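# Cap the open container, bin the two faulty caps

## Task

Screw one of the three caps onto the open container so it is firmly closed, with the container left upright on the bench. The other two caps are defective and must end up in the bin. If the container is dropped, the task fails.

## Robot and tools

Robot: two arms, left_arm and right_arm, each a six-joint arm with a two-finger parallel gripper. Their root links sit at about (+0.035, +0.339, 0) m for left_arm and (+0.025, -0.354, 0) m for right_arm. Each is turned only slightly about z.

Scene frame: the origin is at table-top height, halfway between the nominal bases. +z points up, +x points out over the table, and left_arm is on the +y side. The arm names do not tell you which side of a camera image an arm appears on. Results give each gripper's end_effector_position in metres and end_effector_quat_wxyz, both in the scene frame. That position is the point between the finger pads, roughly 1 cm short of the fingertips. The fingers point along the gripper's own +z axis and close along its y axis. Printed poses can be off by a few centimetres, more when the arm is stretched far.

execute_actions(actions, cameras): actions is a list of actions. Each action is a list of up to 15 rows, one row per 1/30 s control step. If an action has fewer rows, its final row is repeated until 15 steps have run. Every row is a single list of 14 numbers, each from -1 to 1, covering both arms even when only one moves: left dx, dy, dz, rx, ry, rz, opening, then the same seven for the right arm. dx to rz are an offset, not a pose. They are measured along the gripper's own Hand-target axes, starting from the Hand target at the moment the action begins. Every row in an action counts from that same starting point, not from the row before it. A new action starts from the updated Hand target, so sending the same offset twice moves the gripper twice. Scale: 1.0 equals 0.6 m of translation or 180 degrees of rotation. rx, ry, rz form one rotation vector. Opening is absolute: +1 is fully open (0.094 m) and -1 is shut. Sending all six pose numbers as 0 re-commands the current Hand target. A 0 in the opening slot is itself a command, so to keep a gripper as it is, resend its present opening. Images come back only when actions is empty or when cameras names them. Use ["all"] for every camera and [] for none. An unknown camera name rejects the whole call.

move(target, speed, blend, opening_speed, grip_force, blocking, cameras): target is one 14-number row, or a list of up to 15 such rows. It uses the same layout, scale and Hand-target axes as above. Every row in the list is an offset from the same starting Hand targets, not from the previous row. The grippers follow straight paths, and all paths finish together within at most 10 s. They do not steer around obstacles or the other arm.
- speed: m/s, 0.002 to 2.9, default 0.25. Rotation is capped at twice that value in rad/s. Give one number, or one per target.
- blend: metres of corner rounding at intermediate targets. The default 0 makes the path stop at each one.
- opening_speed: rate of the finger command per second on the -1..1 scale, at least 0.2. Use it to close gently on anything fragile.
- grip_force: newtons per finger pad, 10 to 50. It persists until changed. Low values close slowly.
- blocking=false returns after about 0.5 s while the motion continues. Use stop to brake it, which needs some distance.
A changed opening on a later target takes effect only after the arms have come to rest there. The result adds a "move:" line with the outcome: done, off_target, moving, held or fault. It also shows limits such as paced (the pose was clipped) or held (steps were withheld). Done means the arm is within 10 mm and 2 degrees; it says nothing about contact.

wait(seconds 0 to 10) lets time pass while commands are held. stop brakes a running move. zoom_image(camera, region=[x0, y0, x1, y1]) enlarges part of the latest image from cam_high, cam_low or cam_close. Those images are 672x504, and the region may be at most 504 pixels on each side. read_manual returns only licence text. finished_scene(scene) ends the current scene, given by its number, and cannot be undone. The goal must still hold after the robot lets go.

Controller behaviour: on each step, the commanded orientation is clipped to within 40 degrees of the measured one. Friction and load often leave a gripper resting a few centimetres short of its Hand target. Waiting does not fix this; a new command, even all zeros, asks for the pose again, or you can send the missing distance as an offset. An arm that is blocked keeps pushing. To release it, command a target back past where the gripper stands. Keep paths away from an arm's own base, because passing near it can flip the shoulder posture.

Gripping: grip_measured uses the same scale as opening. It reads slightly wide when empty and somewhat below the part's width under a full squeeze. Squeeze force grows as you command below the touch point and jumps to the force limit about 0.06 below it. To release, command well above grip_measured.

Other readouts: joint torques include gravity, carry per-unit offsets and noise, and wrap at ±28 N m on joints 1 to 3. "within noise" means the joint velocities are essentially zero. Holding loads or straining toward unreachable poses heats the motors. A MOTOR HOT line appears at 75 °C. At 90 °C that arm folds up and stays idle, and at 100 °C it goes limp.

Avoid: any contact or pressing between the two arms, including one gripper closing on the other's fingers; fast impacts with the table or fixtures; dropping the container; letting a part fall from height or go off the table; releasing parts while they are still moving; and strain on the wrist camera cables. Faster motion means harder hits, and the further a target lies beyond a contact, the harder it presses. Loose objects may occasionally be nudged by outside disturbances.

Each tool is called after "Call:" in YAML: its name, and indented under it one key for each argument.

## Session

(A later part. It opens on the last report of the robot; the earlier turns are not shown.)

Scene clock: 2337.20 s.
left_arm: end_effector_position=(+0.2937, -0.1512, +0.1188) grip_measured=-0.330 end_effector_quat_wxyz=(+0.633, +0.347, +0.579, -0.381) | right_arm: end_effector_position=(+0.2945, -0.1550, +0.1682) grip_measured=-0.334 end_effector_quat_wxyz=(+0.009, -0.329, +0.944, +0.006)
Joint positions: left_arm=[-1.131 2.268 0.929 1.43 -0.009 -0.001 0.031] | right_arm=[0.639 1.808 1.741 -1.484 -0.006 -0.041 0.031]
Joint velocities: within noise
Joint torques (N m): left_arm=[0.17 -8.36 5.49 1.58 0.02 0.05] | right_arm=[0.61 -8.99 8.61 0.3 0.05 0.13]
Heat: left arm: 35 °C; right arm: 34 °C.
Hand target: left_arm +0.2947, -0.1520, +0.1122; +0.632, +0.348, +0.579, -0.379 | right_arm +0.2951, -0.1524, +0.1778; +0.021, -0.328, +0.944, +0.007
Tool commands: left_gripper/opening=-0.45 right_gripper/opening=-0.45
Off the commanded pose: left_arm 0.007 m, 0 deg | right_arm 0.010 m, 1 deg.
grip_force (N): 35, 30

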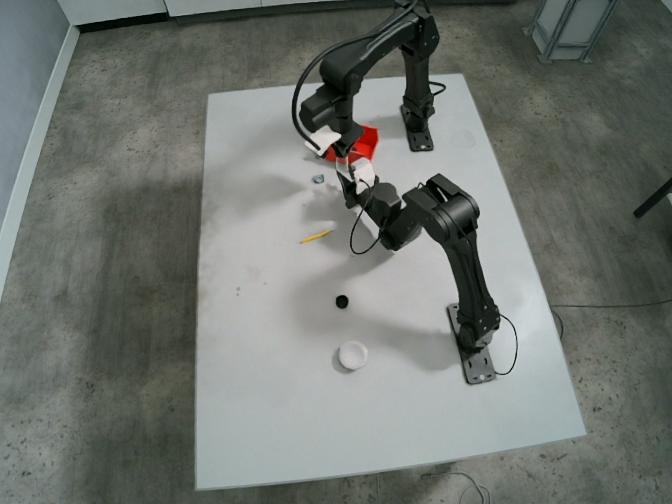

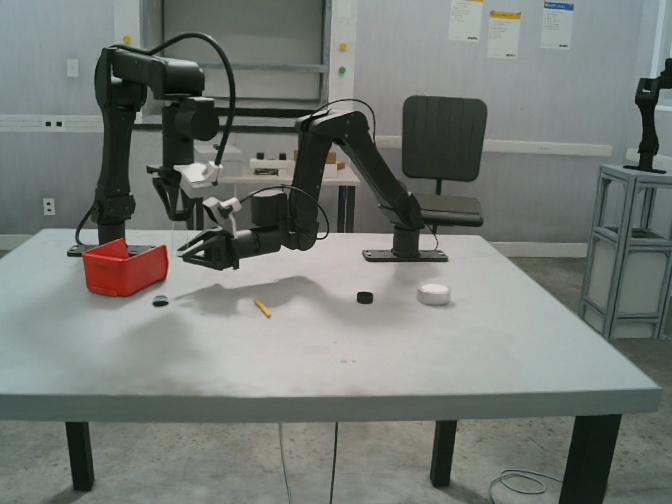

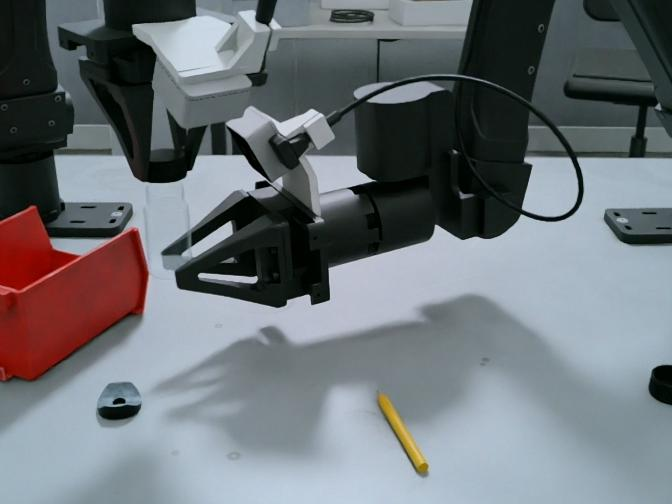

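Call:
move:
  target: [0,0,0,0,0,0,-0.45,0,0,0.0195,0,0,0,-0.45]
  speed: 0.05

Call:
move:
  target: [0,0,0,0,0,0,-0.45,0,0,0.004,0,0,0,-0.45]
  speed: 0.05
  cameras: ["cam_close"]

Call:
zoom_image:
  camera: "cam_close"
  region: [135, 155, 195, 215]

Scene clock: 2348.00 s.
left_arm: end_effector_position=(+0.2937, -0.1512, +0.1188) grip_measured=-0.330 end_effector_quat_wxyz=(+0.633, +0.347, +0.579, -0.381) | right_arm: end_effector_position=(+0.2959, -0.1540, +0.1644) grip_measured=-0.334 end_effector_quat_wxyz=(+0.011, -0.329, +0.944, +0.006)
Joint positions: left_arm=[-1.131 2.268 0.929 1.43 -0.009 -0.001 0.031] | right_arm=[0.639 1.808 1.726 -1.464 -0.006 -0.041 0.031]
Joint torques (N m): left_arm=[0.13 -8.25 5.42 1.59 0 0] | right_arm=[0.61 -9.44 5.38 0.6 0.06 0.12]
Heat: left arm: 35 °C; right arm: 34 °C.
Hand target: left_arm +0.2947, -0.1520, +0.1122; +0.632, +0.348, +0.579, -0.379 | right_arm +0.2955, -0.1521, +0.1661; +0.021, -0.328, +0.944, +0.007
Off the commanded pose: left_arm 0.007 m, 0 deg | right_arm 0.003 m, 1 deg.
grip_force (N): 35, 30
move: done

Scene clock: 2348.77 s.
left_arm: end_effector_position=(+0.2937, -0.1512, +0.1188) grip_measured=-0.330 end_effector_quat_wxyz=(+0.633, +0.347, +0.579, -0.381) | right_arm: end_effector_position=(+0.2961, -0.1539, +0.1619) grip_measured=-0.334 end_effector_quat_wxyz=(+0.011, -0.329, +0.944, +0.006)
Joint positions: left_arm=[-1.131 2.268 0.929 1.43 -0.009 -0.001 0.031] | right_arm=[0.639 1.808 1.715 -1.454 -0.006 -0.041 0.031]
Joint torques (N m): left_arm=[0.32 -8.28 5.41 1.58 0.01 -0.01] | right_arm=[0.58 -9.55 5.38 0.63 0.05 0.13]
Heat: left arm: 35 °C; right arm: 34 °C.
Hand target: left_arm +0.2947, -0.1520, +0.1122; +0.632, +0.348, +0.579, -0.379 | right_arm +0.2956, -0.1520, +0.1637; +0.021, -0.328, +0.944, +0.007
Off the commanded pose: left_arm 0.007 m, 0 deg | right_arm 0.003 m, 1 deg.
grip_force (N): 35, 30
move: done
Images, in order (width x height): cam_close 672x504.

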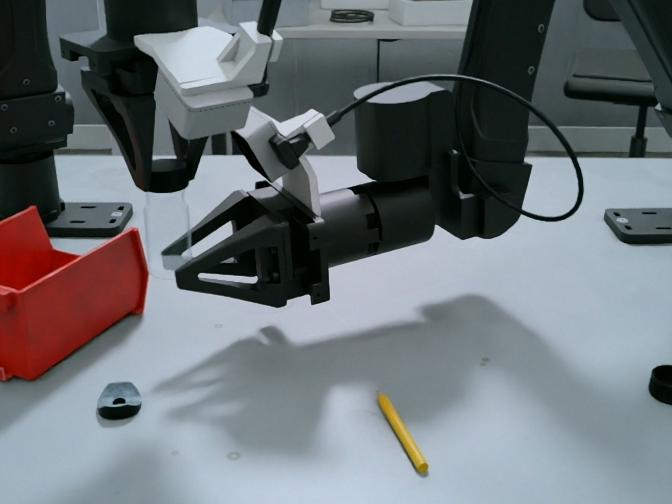

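Scaled by 8.400 from the camera's 672x504 image, which has a finer 960x720 frame.

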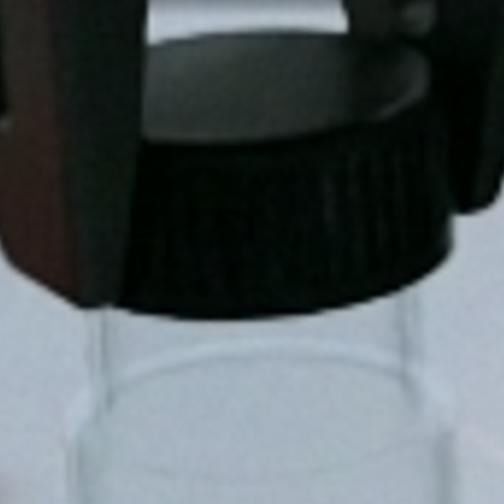

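Call:
move:
  target: [0,0,0,0,0,0,-0.45,0,0,0.004,0,0,0,-0.45]
  speed: 0.05
  cameras: ["cam_close"]

Call:
zoom_image:
  camera: "cam_close"
  region: [135, 155, 195, 215]

Scene clock: 2354.27 s.
left_arm: end_effector_position=(+0.2937, -0.1512, +0.1188) grip_measured=-0.330 end_effector_quat_wxyz=(+0.633, +0.347, +0.579, -0.381) | right_arm: end_effector_position=(+0.2959, -0.1540, +0.1594) grip_measured=-0.334 end_effector_quat_wxyz=(+0.010, -0.329, +0.944, +0.006)
Joint positions: left_arm=[-1.131 2.268 0.929 1.43 -0.009 -0.001 0.031] | right_arm=[0.639 1.808 1.706 -1.447 -0.006 -0.041 0.031]
Joint torques (N m): left_arm=[0.14 -8.32 5.45 1.59 0 -0.01] | right_arm=[0.61 -9.62 5.29 0.61 0.06 0.12]
Heat: left arm: 35 °C; right arm: 34 °C.
Hand target: left_arm +0.2947, -0.1520, +0.1122; +0.632, +0.348, +0.579, -0.379 | right_arm +0.2956, -0.1520, +0.1613; +0.021, -0.328, +0.944, +0.007
Off the commanded pose: left_arm 0.007 m, 0 deg | right_arm 0.003 m, 1 deg.
grip_force (N): 35, 30
move: done
Images, in order (width x height): cam_close 672x504.

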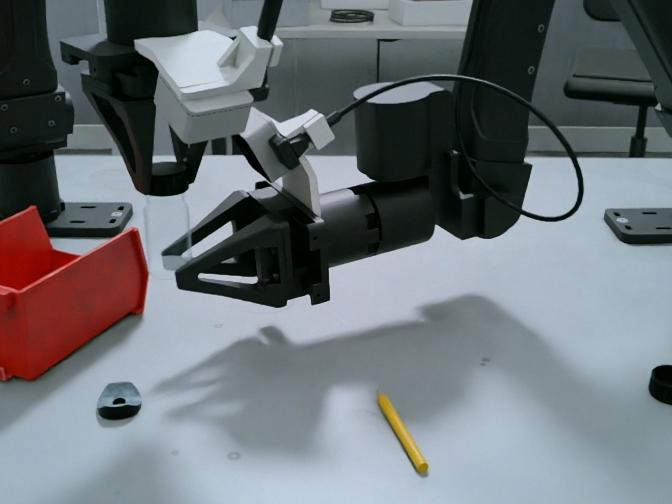

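Scaled by 8.400 from the camera's 672x504 image, which has a finer 960x720 frame.

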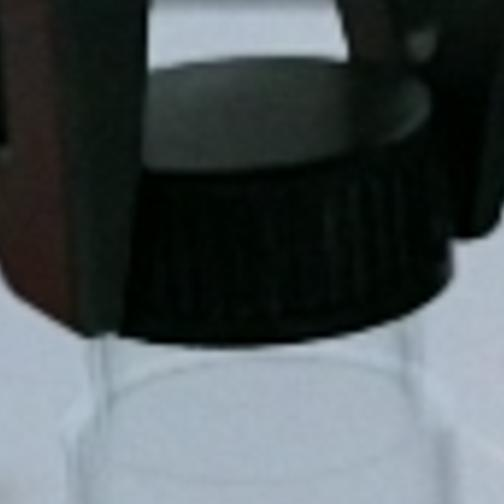

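Call:
move:
  target: [0,0.00767,0,-0.00264,0,0.0002,-0.45,0,0,0,0,0,0,-0.45]
  speed: 0.05
  cameras: ["cam_close"]

Call:
zoom_image:
  camera: "cam_close"
  region: [135, 155, 195, 215]

Scene clock: 2368.73 s.
left_arm: end_effector_position=(+0.2947, -0.1507, +0.1188) grip_measured=-0.330 end_effector_quat_wxyz=(+0.633, +0.346, +0.579, -0.380) | right_arm: end_effector_position=(+0.2967, -0.1534, +0.1594) grip_measured=-0.334 end_effector_quat_wxyz=(+0.011, -0.329, +0.944, +0.007)
Joint positions: left_arm=[-1.129 2.268 0.929 1.43 -0.009 -0.001 0.031] | right_arm=[0.639 1.808 1.706 -1.443 -0.006 -0.041 0.031]
Joint torques (N m): left_arm=[0.68 -8.38 5.33 1.6 0 0.01] | right_arm=[0.61 -9.62 5.24 0.58 0.05 0.13]
Heat: left arm: 35 °C; right arm: 34 °C.
Hand target: left_arm +0.2988, -0.1498, +0.1122; +0.634, +0.346, +0.581, -0.376 | right_arm +0.2956, -0.1520, +0.1613; +0.021, -0.328, +0.944, +0.007
Off the commanded pose: left_arm 0.008 m, 0 deg | right_arm 0.003 m, 1 deg.
grip_force (N): 35, 30
move: done
Images, in order (width x height): cam_close 672x504.

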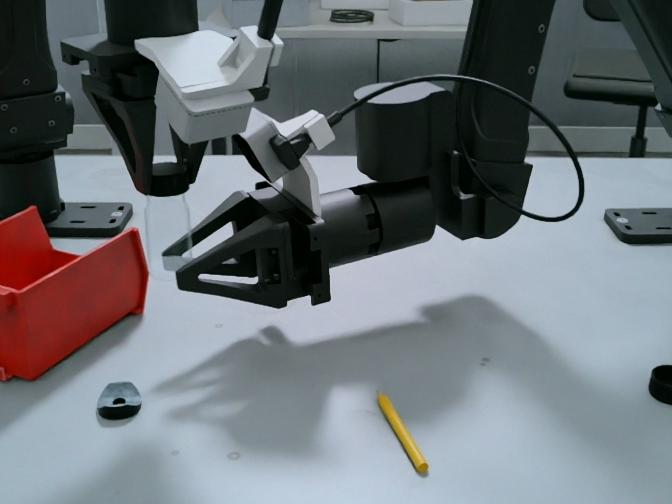

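Scaled by 8.400 from the camera's 672x504 image, which has a finer 960x720 frame.

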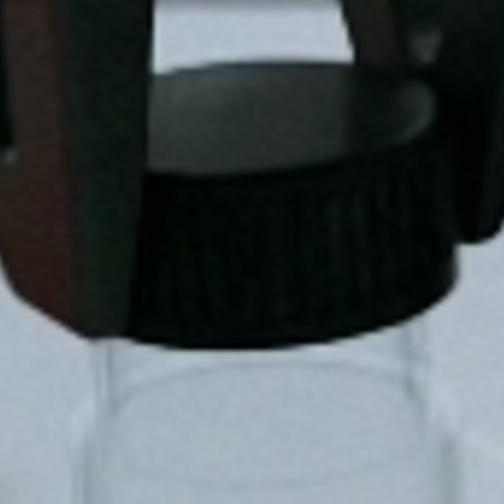

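Call:
move:
  target: [0,0,0,0,0,0,-0.45,0,0,0.004,0,0,0,-0.45]
  speed: 0.05
  cameras: ["cam_close"]

Call:
zoom_image:
  camera: "cam_close"
  region: [135, 155, 195, 215]

Scene clock: 2373.77 s.
left_arm: end_effector_position=(+0.2947, -0.1508, +0.1173) grip_measured=-0.330 end_effector_quat_wxyz=(+0.631, +0.347, +0.581, -0.379) | right_arm: end_effector_position=(+0.2966, -0.1535, +0.1574) grip_measured=-0.334 end_effector_quat_wxyz=(+0.011, -0.329, +0.944, +0.006)
Joint positions: left_arm=[-1.129 2.268 0.929 1.424 -0.009 -0.001 0.031] | right_arm=[0.639 1.808 1.698 -1.436 -0.006 -0.041 0.031]
Joint torques (N m): left_arm=[0.75 -8.28 5.41 1.63 0.02 -0.02] | right_arm=[0.61 -9.69 5.08 0.6 0.04 0.12]
Heat: left arm: 35 °C; right arm: 34 °C.
Hand target: left_arm +0.2988, -0.1498, +0.1123; +0.634, +0.346, +0.581, -0.376 | right_arm +0.2957, -0.1519, +0.1589; +0.021, -0.328, +0.944, +0.007
Off the commanded pose: left_arm 0.007 m, 0 deg | right_arm 0.002 m, 1 deg.
grip_force (N): 35, 30
move: done
Images, in order (width x height): cam_close 672x504.

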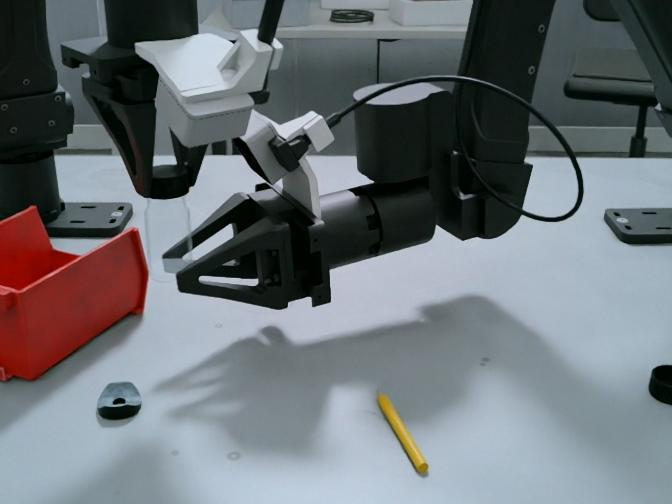

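Scaled by 8.400 from the camera's 672x504 image, which has a finer 960x720 frame.

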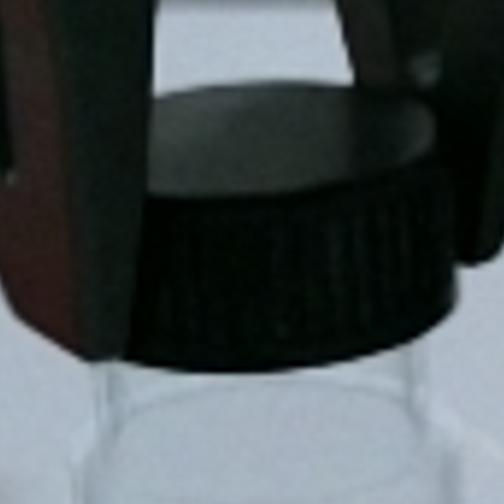

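Call:
zoom_image:
  camera: "cam_close"
  region: [140, 185, 195, 226]

Scaled by 9.164 from the camera's 672x504 image, which has a finer 960x720 frame.

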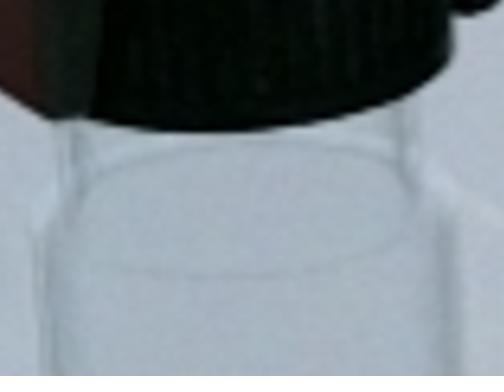

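Call:
move:
  target: [0,0.0028,0,-0.00098,0,0,-0.45,0,0,0,0,0.0045,0,-0.45]
  speed: 0.05
  cameras: ["cam_close"]

Call:
zoom_image:
  camera: "cam_close"
  region: [140, 185, 195, 226]

Scene clock: 2397.37 s.
left_arm: end_effector_position=(+0.2951, -0.1506, +0.1173) grip_measured=-0.330 end_effector_quat_wxyz=(+0.632, +0.347, +0.581, -0.379) | right_arm: end_effector_position=(+0.2967, -0.1536, +0.1574) grip_measured=-0.334 end_effector_quat_wxyz=(+0.011, -0.329, +0.944, +0.006)
Joint positions: left_arm=[-1.128 2.268 0.929 1.424 -0.009 -0.001 0.031] | right_arm=[0.639 1.808 1.698 -1.436 -0.006 -0.041 0.031]
Joint torques (N m): left_arm=[0.92 -8.35 5.35 1.63 -0.01 0.01] | right_arm=[0.62 -8.62 6.5 0.43 0.06 0.12]
Heat: left arm: 36 °C; right arm: 34 °C.
Hand target: left_arm +0.3004, -0.1489, +0.1123; +0.634, +0.345, +0.581, -0.375 | right_arm +0.2957, -0.1519, +0.1589; +0.015, -0.328, +0.944, +0.004
Off the commanded pose: left_arm 0.007 m, 1 deg | right_arm 0.002 m, 0 deg.
grip_force (N): 35, 30
move: done
Images, in order (width x height): cam_close 672x504.

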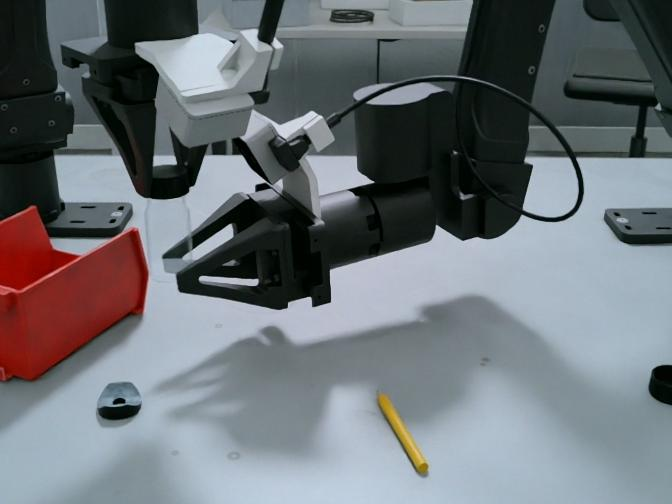

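Scaled by 9.164 from the camera's 672x504 image, which has a finer 960x720 frame.

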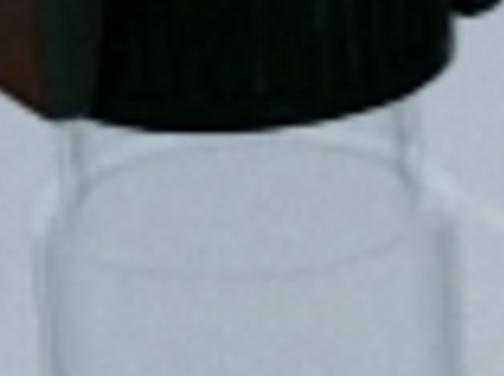

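Call:
move:
  target: [0,0,0,0,0,0,-0.45,0.010,0.0009,-0.0087,0,-0.0053,0,-0.45]
  speed: 0.05
  cameras: ["cam_close","cam_high"]

Call:
zoom_image:
  camera: "cam_close"
  region: [140, 185, 195, 226]

Call:
zoom_image:
  camera: "cam_high"
  region: [330, 145, 366, 181]

Scene clock: 2415.97 s.
left_arm: end_effector_position=(+0.2944, -0.1509, +0.1183) grip_measured=-0.330 end_effector_quat_wxyz=(+0.632, +0.348, +0.579, -0.380) | right_arm: end_effector_position=(+0.2956, -0.1544, +0.1592) grip_measured=-0.334 end_effector_quat_wxyz=(+0.016, -0.329, +0.944, +0.008)
Joint positions: left_arm=[-1.128 2.268 0.929 1.428 -0.004 0 0.031] | right_arm=[0.639 1.793 1.686 -1.429 -0.006 -0.041 0.031]
Joint torques (N m): left_arm=[1.02 -8.35 5.42 1.6 -0.02 -0.02] | right_arm=[0.66 -10.33 5.16 0.44 0.05 0.12]
Heat: left arm: 37 °C; right arm: 34 °C.
Hand target: left_arm +0.3004, -0.1489, +0.1122; +0.634, +0.345, +0.581, -0.375 | right_arm +0.2905, -0.1553, +0.1639; +0.022, -0.328, +0.944, +0.007
Off the commanded pose: left_arm 0.009 m, 1 deg | right_arm 0.007 m, 1 deg.
grip_force (N): 35, 30
move: done
Images, in order (width x height): cam_high 672x504, cam_close 672x504.

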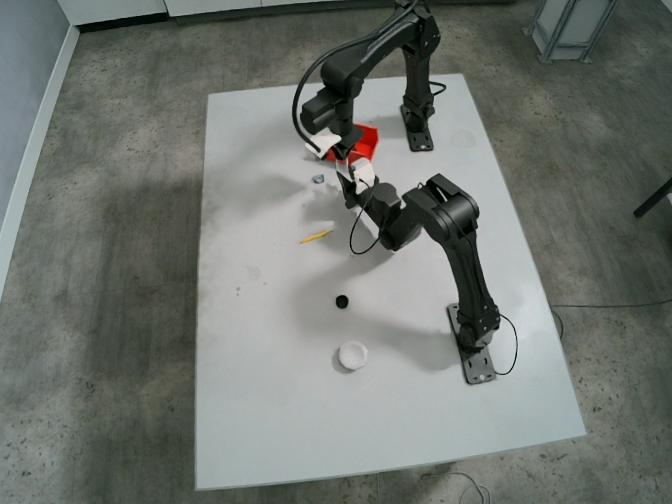

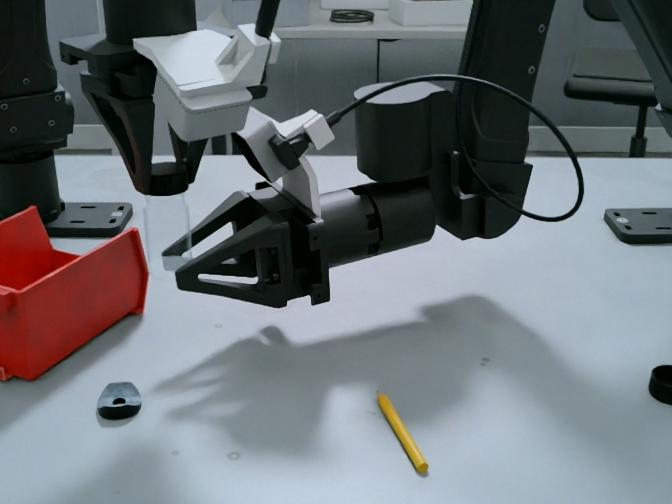

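Scaled by 9.164 from the camera's 672x504 image, which has a finer 960x720 frame.

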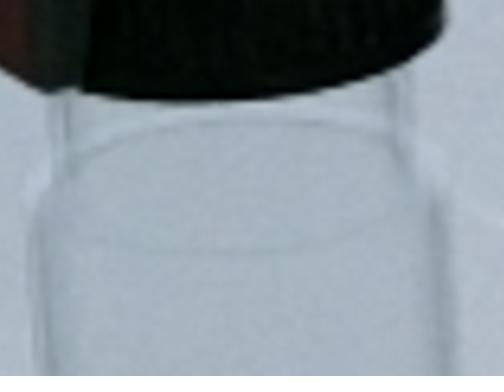

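Scaled by 14.000 from the camera's 672x504 image, which has a finer 960x720 frame.

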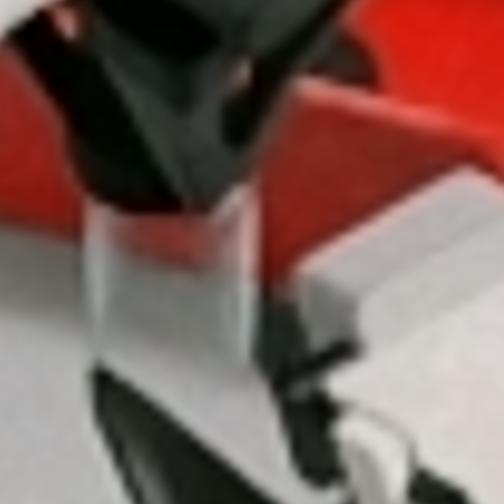

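Call:
move:
  target: [0,0.0032,0,-0.00115,0,0,-0.45,0,0,0,0,0,0.3,-0.45]
  speed: 0.25
  cameras: ["cam_close"]

Call:
zoom_image:
  camera: "cam_close"
  region: [135, 155, 195, 215]

Scene clock: 2441.57 s.
left_arm: end_effector_position=(+0.2977, -0.1491, +0.1188) grip_measured=-0.330 end_effector_quat_wxyz=(+0.634, +0.346, +0.579, -0.378) | right_arm: end_effector_position=(+0.2956, -0.1544, +0.1592) grip_measured=-0.334 end_effector_quat_wxyz=(+0.010, +0.135, +0.991, +0.014)
Joint positions: left_arm=[-1.122 2.268 0.929 1.43 -0.004 0 0.031] | right_arm=[0.639 1.793 1.686 -1.429 -0.006 0.9 0.031]
Joint torques (N m): left_arm=[0.54 -8.29 5.42 1.58 -0.07 -0.03] | right_arm=[0.66 -10.29 5.2 0.44 0.04 0.11]
Heat: left arm: 36 °C; right arm: 31 °C.
Hand target: left_arm +0.3021, -0.1480, +0.1123; +0.635, +0.344, +0.582, -0.374 | right_arm +0.2905, -0.1553, +0.1639; +0.017, +0.136, +0.990, +0.016
Off the commanded pose: left_arm 0.008 m, 1 deg | right_arm 0.007 m, 1 deg.
grip_force (N): 35, 30
move: done
Images, in order (width x height): cam_close 672x504.

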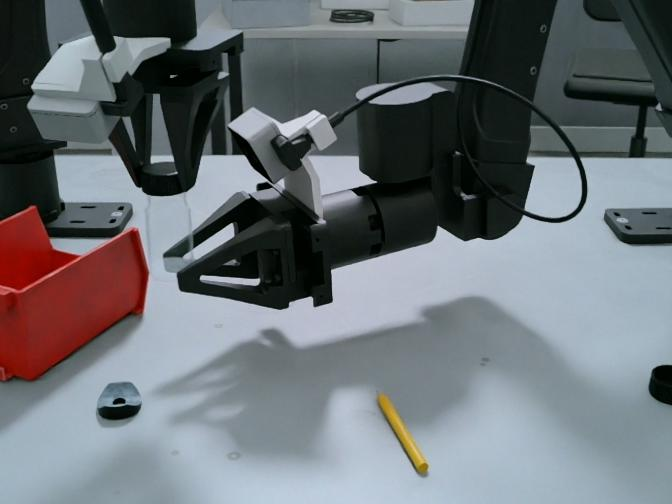

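Scaled by 8.400 from the camera's 672x504 image, which has a finer 960x720 frame.

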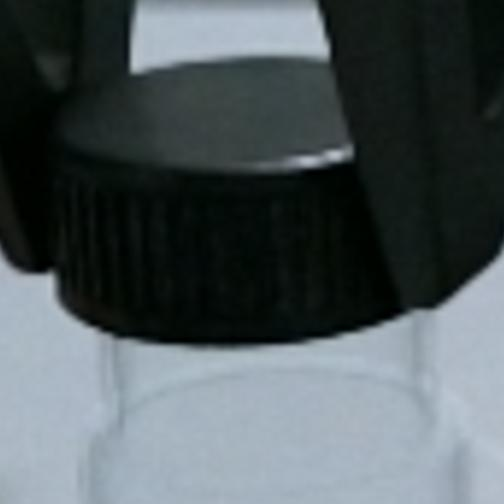

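Call:
zoom_image:
  camera: "cam_close"
  region: [138, 180, 193, 221]

Scaled by 9.164 from the camera's 672x504 image, which has a finer 960x720 frame.

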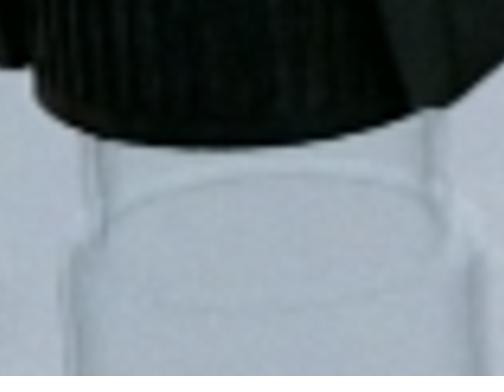

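Call:
move:
  target:
    - [0,0,0,0,0,0,-0.45,0,0,0.002,0,0,0,-0.45]
    - [0,0,0,0,0,0,-0.45,0,0,0.002,0,0,0.3,-0.45]
  speed: [0.05,0.15]
  cameras: ["cam_close"]

Call:
zoom_image:
  camera: "cam_close"
  region: [138, 180, 193, 221]

Scene clock: 2455.47 s.
left_arm: end_effector_position=(+0.2977, -0.1491, +0.1188) grip_measured=-0.330 end_effector_quat_wxyz=(+0.634, +0.346, +0.579, -0.378) | right_arm: end_effector_position=(+0.2952, -0.1546, +0.1590) grip_measured=-0.334 end_effector_quat_wxyz=(+0.003, +0.570, +0.822, +0.018)
Joint positions: left_arm=[-1.122 2.268 0.929 1.43 -0.004 0 0.031] | right_arm=[0.639 1.79 1.682 -1.427 -0.006 1.841 0.031]
Joint torques (N m): left_arm=[0.55 -8.31 5.52 1.6 -0.04 -0.05] | right_arm=[0.68 -10.09 5.11 0.46 0.04 0.15]
Heat: left arm: 36 °C; right arm: 32 °C.
Hand target: left_arm +0.3021, -0.1480, +0.1123; +0.635, +0.344, +0.582, -0.374 | right_arm +0.2905, -0.1553, +0.1628; +0.007, +0.571, +0.821, +0.022
Off the commanded pose: left_arm 0.008 m, 1 deg | right_arm 0.006 m, 1 deg.
grip_force (N): 35, 30
move: done
Images, in order (width x height): cam_close 672x504.

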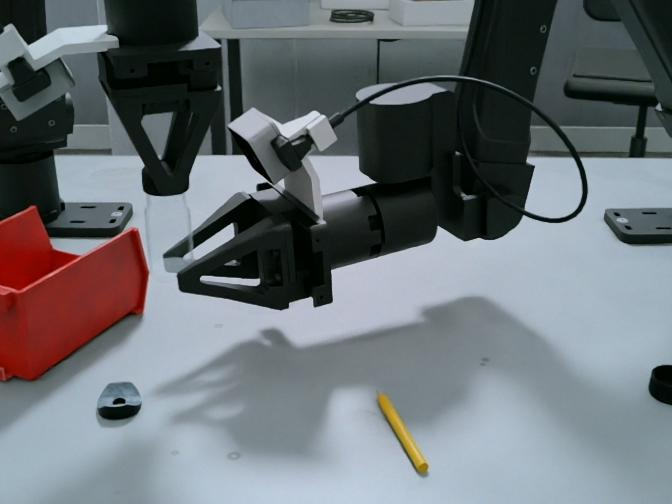

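Scaled by 9.164 from the camera's 672x504 image, which has a finer 960x720 frame.

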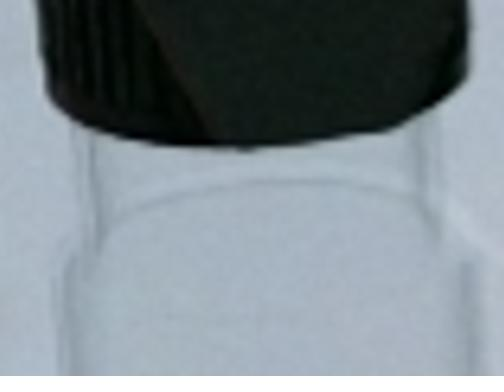

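Call:
move:
  target: [0,0,0,0,0,0,-0.45,-0.0096,0.0028,0,0,0,0,-0.45]
  speed: 0.05
  cameras: ["cam_close"]

Call:
zoom_image:
  camera: "cam_close"
  region: [138, 180, 193, 221]

Scene clock: 2477.27 s.
left_arm: end_effector_position=(+0.2977, -0.1491, +0.1188) grip_measured=-0.330 end_effector_quat_wxyz=(+0.634, +0.346, +0.579, -0.378) | right_arm: end_effector_position=(+0.2952, -0.1546, +0.1590) grip_measured=-0.334 end_effector_quat_wxyz=(+0.003, +0.570, +0.822, +0.018)
Joint positions: left_arm=[-1.122 2.268 0.929 1.43 -0.004 0 0.031] | right_arm=[0.639 1.79 1.682 -1.427 -0.006 1.842 0.031]
Joint torques (N m): left_arm=[0.65 -8.39 5.41 1.58 -0.04 0.01] | right_arm=[-0.7 -10.09 5.14 0.47 0.04 -0.03]
Heat: left arm: 35 °C; right arm: 35 °C.
Hand target: left_arm +0.3021, -0.1480, +0.1123; +0.635, +0.344, +0.582, -0.374 | right_arm +0.2941, -0.1601, +0.1628; +0.007, +0.571, +0.821, +0.022
Off the commanded pose: left_arm 0.008 m, 1 deg | right_arm 0.007 m, 1 deg.
grip_force (N): 35, 30
move: done
Images, in order (width x height): cam_close 672x504.

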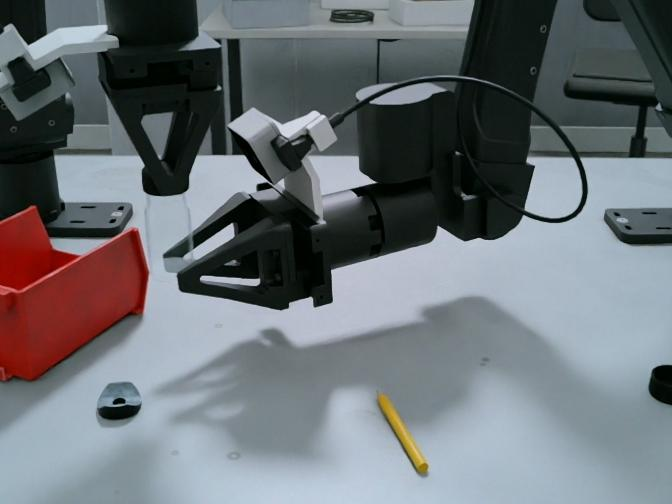

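Scaled by 9.164 from the camera's 672x504 image, which has a finer 960x720 frame.

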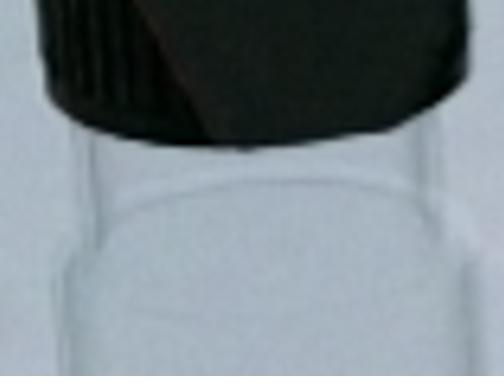

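Call:
move:
  target: [0,0,0,0,0,0,-0.45,-0.0021,0.0006,0.002,0,0,0,-0.45]
  speed: 0.03
  cameras: ["cam_close"]

Call:
zoom_image:
  camera: "cam_close"
  region: [138, 180, 193, 221]

Scene clock: 2480.83 s.
left_arm: end_effector_position=(+0.2977, -0.1491, +0.1188) grip_measured=-0.330 end_effector_quat_wxyz=(+0.634, +0.346, +0.579, -0.378) | right_arm: end_effector_position=(+0.2953, -0.1547, +0.1588) grip_measured=-0.334 end_effector_quat_wxyz=(+0.003, +0.569, +0.822, +0.019)
Joint positions: left_arm=[-1.122 2.268 0.929 1.43 -0.004 0 0.031] | right_arm=[0.639 1.788 1.678 -1.423 -0.006 1.841 0.031]
Joint torques (N m): left_arm=[0.73 -8.25 5.46 1.56 -0.05 -0.02] | right_arm=[-0.98 -9.92 5.07 0.51 0.03 -0.04]
Heat: left arm: 35 °C; right arm: 35 °C.
Hand target: left_arm +0.3021, -0.1480, +0.1123; +0.635, +0.343, +0.582, -0.374 | right_arm +0.2950, -0.1611, +0.1616; +0.007, +0.571, +0.821, +0.022
Off the commanded pose: left_arm 0.008 m, 1 deg | right_arm 0.007 m, 1 deg.
grip_force (N): 35, 30
move: done
Images, in order (width x height): cam_close 672x504.

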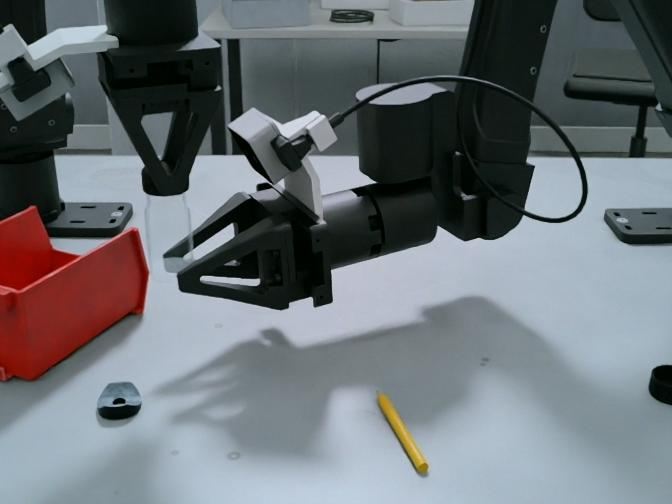

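Scaled by 9.164 from the camera's 672x504 image, which has a finer 960x720 frame.

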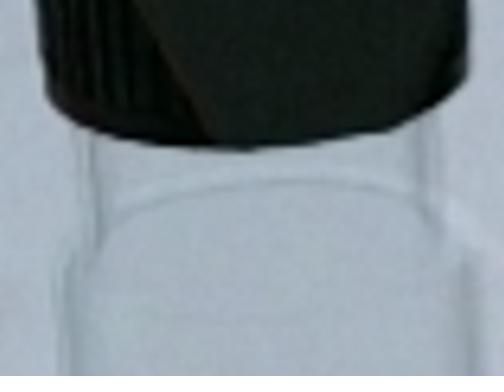

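Call:
move:
  target: [0,0,0,0,0,0,-0.45,0,0,0,0,0,-0.3,-0.45]
  speed: 0.2
  cameras: ["cam_close"]

Call:
zoom_image:
  camera: "cam_close"
  region: [138, 180, 193, 221]

Scene clock: 2486.83 s.
left_arm: end_effector_position=(+0.2977, -0.1491, +0.1188) grip_measured=-0.330 end_effector_quat_wxyz=(+0.634, +0.346, +0.579, -0.378) | right_arm: end_effector_position=(+0.2960, -0.1558, +0.1587) grip_measured=-0.334 end_effector_quat_wxyz=(+0.011, +0.137, +0.990, +0.015)
Joint positions: left_arm=[-1.122 2.268 0.929 1.43 -0.004 0 0.031] | right_arm=[0.635 1.788 1.677 -1.423 -0.006 0.9 0.031]
Joint torques (N m): left_arm=[0.53 -8.46 5.44 1.58 -0.07 0] | right_arm=[-0.68 -9.88 5.07 0.47 0.04 -0.09]
Heat: left arm: 35 °C; right arm: 34 °C.
Hand target: left_arm +0.3021, -0.1480, +0.1123; +0.635, +0.343, +0.582, -0.374 | right_arm +0.2949, -0.1612, +0.1615; +0.016, +0.136, +0.990, +0.016
Off the commanded pose: left_arm 0.008 m, 1 deg | right_arm 0.006 m, 1 deg.
grip_force (N): 35, 30
move: done
Images, in order (width x height): cam_close 672x504.

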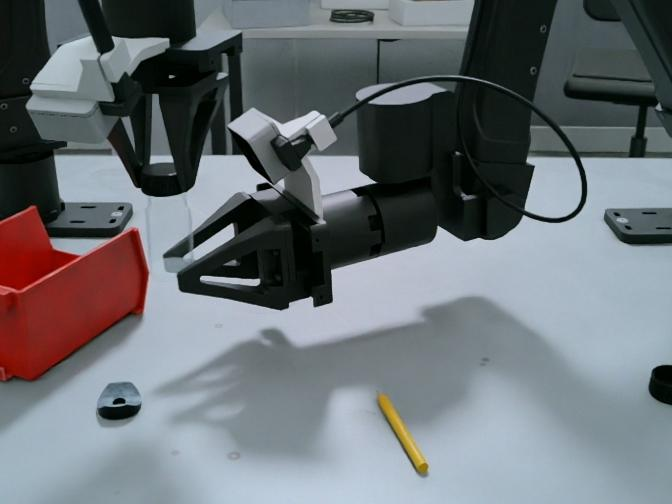

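Scaled by 9.164 from the camera's 672x504 image, which has a finer 960x720 frame.

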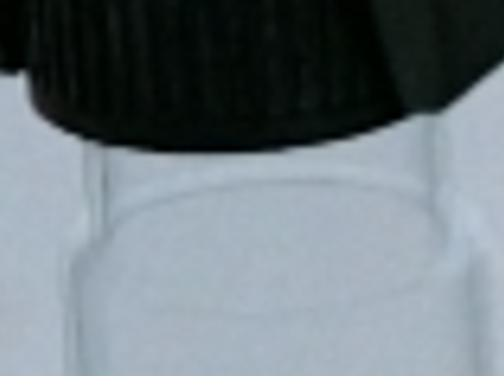

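Call:
move:
  target: [0,0,0,0,0,0,-0.45,-0.0022,0.0029,0,-0.0024,-0.0018,0,-0.45]
  speed: 0.05
  cameras: ["cam_close"]

Call:
zoom_image:
  camera: "cam_close"
  region: [138, 180, 193, 221]

Scene clock: 2499.03 s.
left_arm: end_effector_position=(+0.2977, -0.1491, +0.1188) grip_measured=-0.330 end_effector_quat_wxyz=(+0.634, +0.346, +0.579, -0.378) | right_arm: end_effector_position=(+0.2963, -0.1557, +0.1587) grip_measured=-0.334 end_effector_quat_wxyz=(+0.012, +0.137, +0.990, +0.015)
Joint positions: left_arm=[-1.122 2.268 0.929 1.43 -0.004 0 0.031] | right_arm=[0.635 1.788 1.677 -1.422 -0.006 0.899 0.031]
Joint torques (N m): left_arm=[0.58 -8.34 5.48 1.59 -0.05 -0.03] | right_arm=[-0.69 -9.95 5.04 0.56 0.03 -0.07]
Heat: left arm: 35 °C; right arm: 32 °C.
Hand target: left_arm +0.3021, -0.1480, +0.1123; +0.635, +0.343, +0.582, -0.374 | right_arm +0.2967, -0.1598, +0.1616; +0.020, +0.136, +0.990, +0.020
Off the commanded pose: left_arm 0.008 m, 1 deg | right_arm 0.005 m, 1 deg.
grip_force (N): 35, 30
move: done
Images, in order (width x height): cam_close 672x504.

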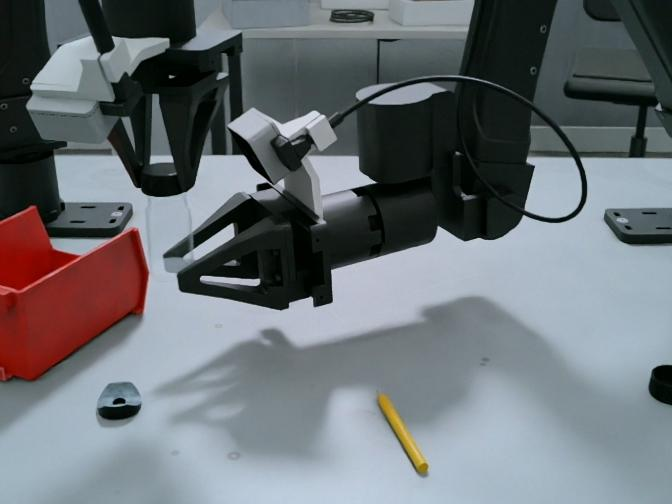

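Scaled by 9.164 from the camera's 672x504 image, which has a finer 960x720 frame.

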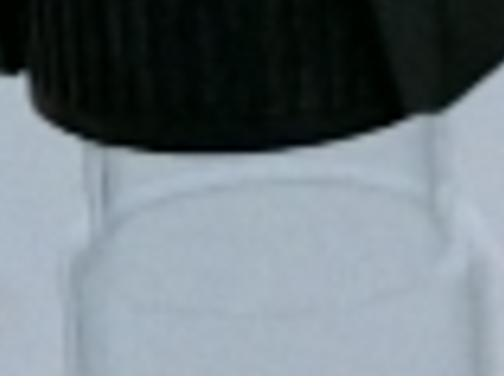

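Call:
move:
  target: [0,0,0,0,0,0,-0.45,-0.0014,0.0018,0,-0.0014,-0.0011,0,-0.45]
  speed: 0.05

Call:
move:
  target: [0,0,0,0,0,0,-0.45,0,0,0,0,0,0.1,-0.45]
  speed: 0.2
  cameras: ["cam_close"]

Call:
zoom_image:
  camera: "cam_close"
  region: [138, 180, 193, 221]

Scene clock: 2503.53 s.
left_arm: end_effector_position=(+0.2977, -0.1491, +0.1188) grip_measured=-0.330 end_effector_quat_wxyz=(+0.634, +0.346, +0.579, -0.378) | right_arm: end_effector_position=(+0.2965, -0.1555, +0.1587) grip_measured=-0.334 end_effector_quat_wxyz=(+0.012, +0.137, +0.990, +0.016)
Joint positions: left_arm=[-1.122 2.268 0.929 1.43 -0.004 0 0.031] | right_arm=[0.635 1.788 1.677 -1.421 -0.006 0.899 0.031]
Joint torques (N m): left_arm=[0.66 -8.27 5.57 1.58 -0.06 -0.04] | right_arm=[-0.64 -9.94 5 0.61 0.04 -0.06]
Heat: left arm: 35 °C; right arm: 32 °C.
Hand target: left_arm +0.3021, -0.1480, +0.1123; +0.635, +0.343, +0.582, -0.374 | right_arm +0.2978, -0.1590, +0.1617; +0.022, +0.136, +0.990, +0.022
Off the commanded pose: left_arm 0.008 m, 1 deg | right_arm 0.005 m, 1 deg.
grip_force (N): 35, 30
move: done

Scene clock: 2505.07 s.
left_arm: end_effector_position=(+0.2979, -0.1490, +0.1188) grip_measured=-0.330 end_effector_quat_wxyz=(+0.634, +0.346, +0.579, -0.378) | right_arm: end_effector_position=(+0.2969, -0.1544, +0.1587) grip_measured=-0.334 end_effector_quat_wxyz=(+0.010, +0.280, +0.960, +0.020)
Joint positions: left_arm=[-1.121 2.268 0.929 1.43 -0.004 0 0.031] | right_arm=[0.635 1.788 1.677 -1.417 -0.009 1.192 0.031]
Joint torques (N m): left_arm=[0.59 -8.24 5.41 1.56 -0.03 -0.03] | right_arm=[-0.69 -9.96 4.98 0.58 0.07 0.16]
Heat: left arm: 35 °C; right arm: 32 °C.
Hand target: left_arm +0.3020, -0.1480, +0.1123; +0.635, +0.344, +0.582, -0.374 | right_arm +0.2978, -0.1590, +0.1617; +0.018, +0.289, +0.957, +0.025
Off the commanded pose: left_arm 0.008 m, 1 deg | right_arm 0.006 m, 2 deg.
grip_force (N): 35, 30
move: done
Images, in order (width x height): cam_close 672x504.

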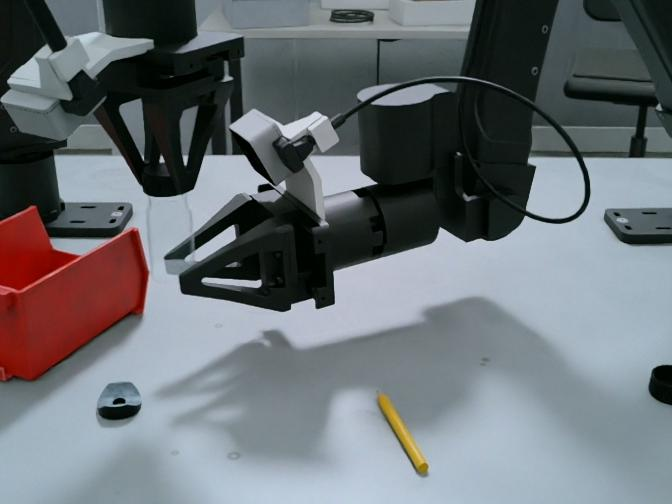

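Scaled by 9.164 from the camera's 672x504 image, which has a finer 960x720 frame.

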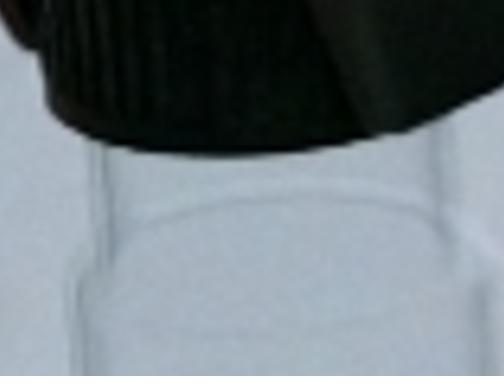

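Call:
zoom_image:
  camera: "cam_close"
  region: [130, 150, 205, 285]

Scaled by 3.733 from the camera's 672x504 image, which has a finer 960x720 frame.

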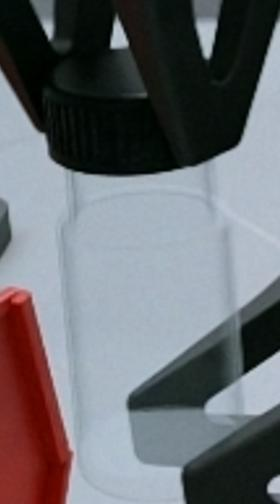

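Call:
move:
  target:
    - [0,-0.014,0,0.0048,0,-0.0003,-0.45,-0.0011,-0.0004,0,0,0,0,-0.45]
    - [0,-0.014,0,0.0048,0,-0.0003,-0.45,-0.0011,-0.0004,0,0,0,0.1,-0.45]
  speed: [0.04,0.2]
  cameras: ["cam_close"]

Call:
zoom_image:
  camera: "cam_close"
  region: [138, 180, 193, 221]

Scene clock: 2523.13 s.
left_arm: end_effector_position=(+0.2969, -0.1495, +0.1189) grip_measured=-0.330 end_effector_quat_wxyz=(+0.634, +0.346, +0.579, -0.379) | right_arm: end_effector_position=(+0.2973, -0.1542, +0.1588) grip_measured=-0.334 end_effector_quat_wxyz=(+0.007, +0.426, +0.905, +0.022)
Joint positions: left_arm=[-1.123 2.268 0.929 1.43 -0.004 0 0.031] | right_arm=[0.635 1.788 1.677 -1.415 -0.009 1.504 0.031]
Joint torques (N m): left_arm=[-0.55 -8.34 5.6 1.57 -0.03 -0.01] | right_arm=[-0.83 -9.96 5.01 0.55 0.07 0.15]
Heat: left arm: 35 °C; right arm: 31 °C.
Hand target: left_arm +0.2947, -0.1521, +0.1123; +0.632, +0.348, +0.579, -0.379 | right_arm +0.2982, -0.1596, +0.1617; +0.014, +0.436, +0.900, +0.027
Off the commanded pose: left_arm 0.007 m, 0 deg | right_arm 0.006 m, 2 deg.
grip_force (N): 35, 30
move: done
Images, in order (width x height): cam_close 672x504.

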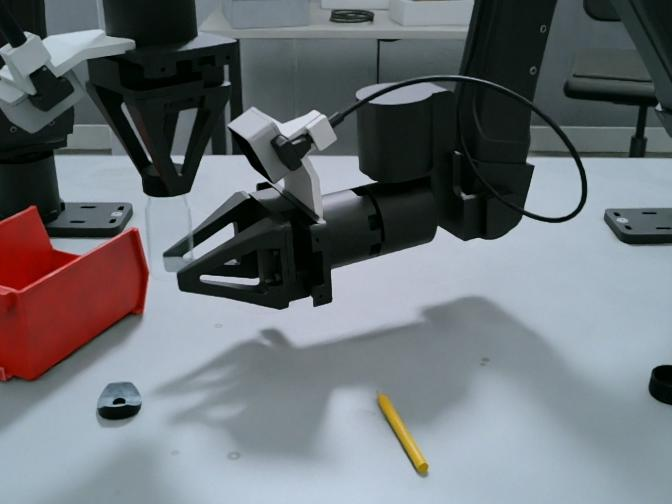

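Scaled by 9.164 from the camera's 672x504 image, which has a finer 960x720 frame.

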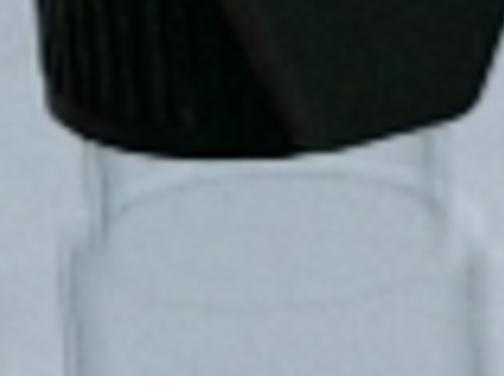

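Call:
move:
  target:
    - [0,0,0,0,0,0,-0.45,0,0,0.004,0,0,0,-0.45]
    - [0,0,0,0,0,0,-0.45,0,0,0.004,0,0,-0.15,-0.45]
  speed: [0.04,0.2]
  cameras: ["cam_close"]

Call:
zoom_image:
  camera: "cam_close"
  region: [138, 180, 193, 221]

Scene clock: 2528.30 s.
left_arm: end_effector_position=(+0.2969, -0.1495, +0.1189) grip_measured=-0.330 end_effector_quat_wxyz=(+0.634, +0.346, +0.579, -0.379) | right_arm: end_effector_position=(+0.2969, -0.1545, +0.1552) grip_measured=-0.334 end_effector_quat_wxyz=(+0.010, +0.213, +0.977, +0.019)
Joint positions: left_arm=[-1.123 2.268 0.929 1.43 -0.004 0 0.031] | right_arm=[0.635 1.788 1.663 -1.405 -0.009 1.055 0.031]
Joint torques (N m): left_arm=[-0.61 -8.2 5.48 1.58 -0.07 -0.05] | right_arm=[-0.84 -10 5.33 0.53 0.07 -0.05]
Heat: left arm: 35 °C; right arm: 31 °C.
Hand target: left_arm +0.2947, -0.1521, +0.1123; +0.632, +0.348, +0.579, -0.379 | right_arm +0.2984, -0.1595, +0.1593; +0.020, +0.214, +0.976, +0.023
Off the commanded pose: left_arm 0.007 m, 0 deg | right_arm 0.007 m, 1 deg.
grip_force (N): 35, 30
move: done
Images, in order (width x height): cam_close 672x504.

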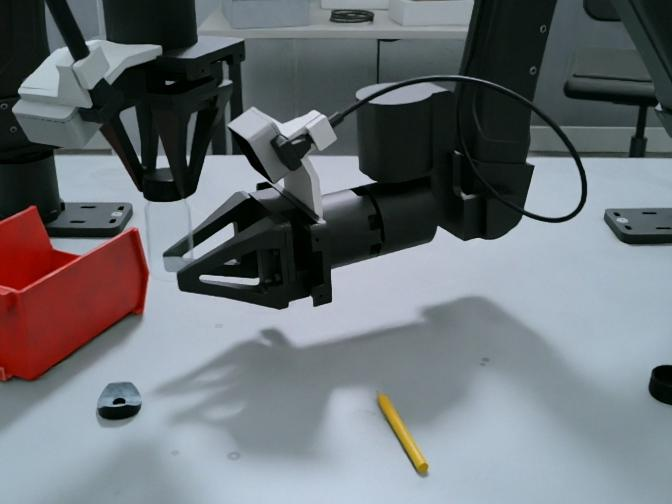

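Scaled by 9.164 from the camera's 672x504 image, which has a finer 960x720 frame.

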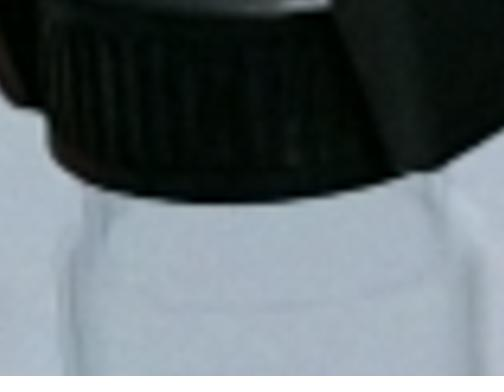

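Call:
move:
  target: [0,0,0,0,0,0,-0.45,0,0,0.005,0,0,0,-0.45]
  speed: 0.04
  cameras: ["cam_close"]

Call:
zoom_image:
  camera: "cam_close"
  region: [138, 180, 193, 221]

Scene clock: 2531.50 s.
left_arm: end_effector_position=(+0.2967, -0.1496, +0.1189) grip_measured=-0.330 end_effector_quat_wxyz=(+0.634, +0.346, +0.579, -0.379) | right_arm: end_effector_position=(+0.2963, -0.1549, +0.1524) grip_measured=-0.334 end_effector_quat_wxyz=(+0.009, +0.213, +0.977, +0.017)
Joint positions: left_arm=[-1.123 2.268 0.929 1.43 -0.004 0 0.031] | right_arm=[0.635 1.788 1.652 -1.398 -0.009 1.054 0.031]
Joint torques (N m): left_arm=[-0.62 -8.36 5.55 1.59 -0.07 0.03] | right_arm=[-0.83 -10.02 5.22 0.61 0.08 -0.07]
Heat: left arm: 35 °C; right arm: 31 °C.
Hand target: left_arm +0.2946, -0.1521, +0.1123; +0.632, +0.348, +0.579, -0.379 | right_arm +0.2985, -0.1594, +0.1563; +0.020, +0.213, +0.976, +0.023
Off the commanded pose: left_arm 0.007 m, 0 deg | right_arm 0.006 m, 1 deg.
grip_force (N): 35, 30
move: done
Images, in order (width x height): cam_close 672x504.

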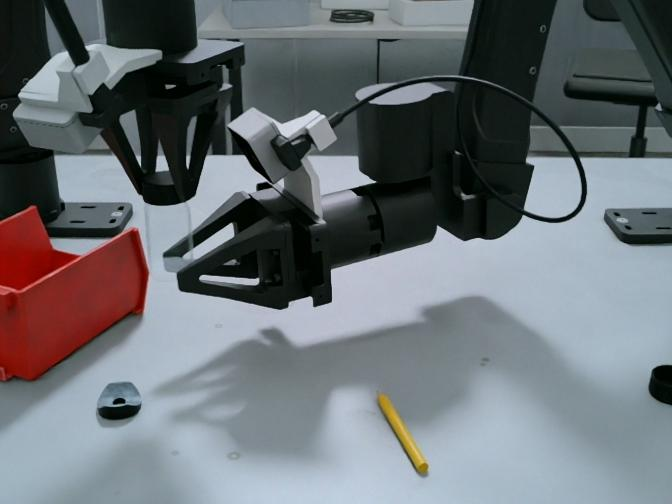

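Scaled by 9.164 from the camera's 672x504 image, which has a finer 960x720 frame.

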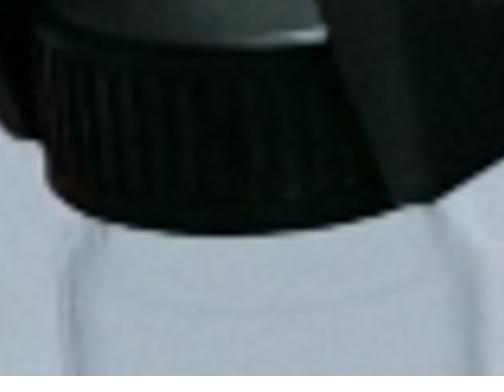

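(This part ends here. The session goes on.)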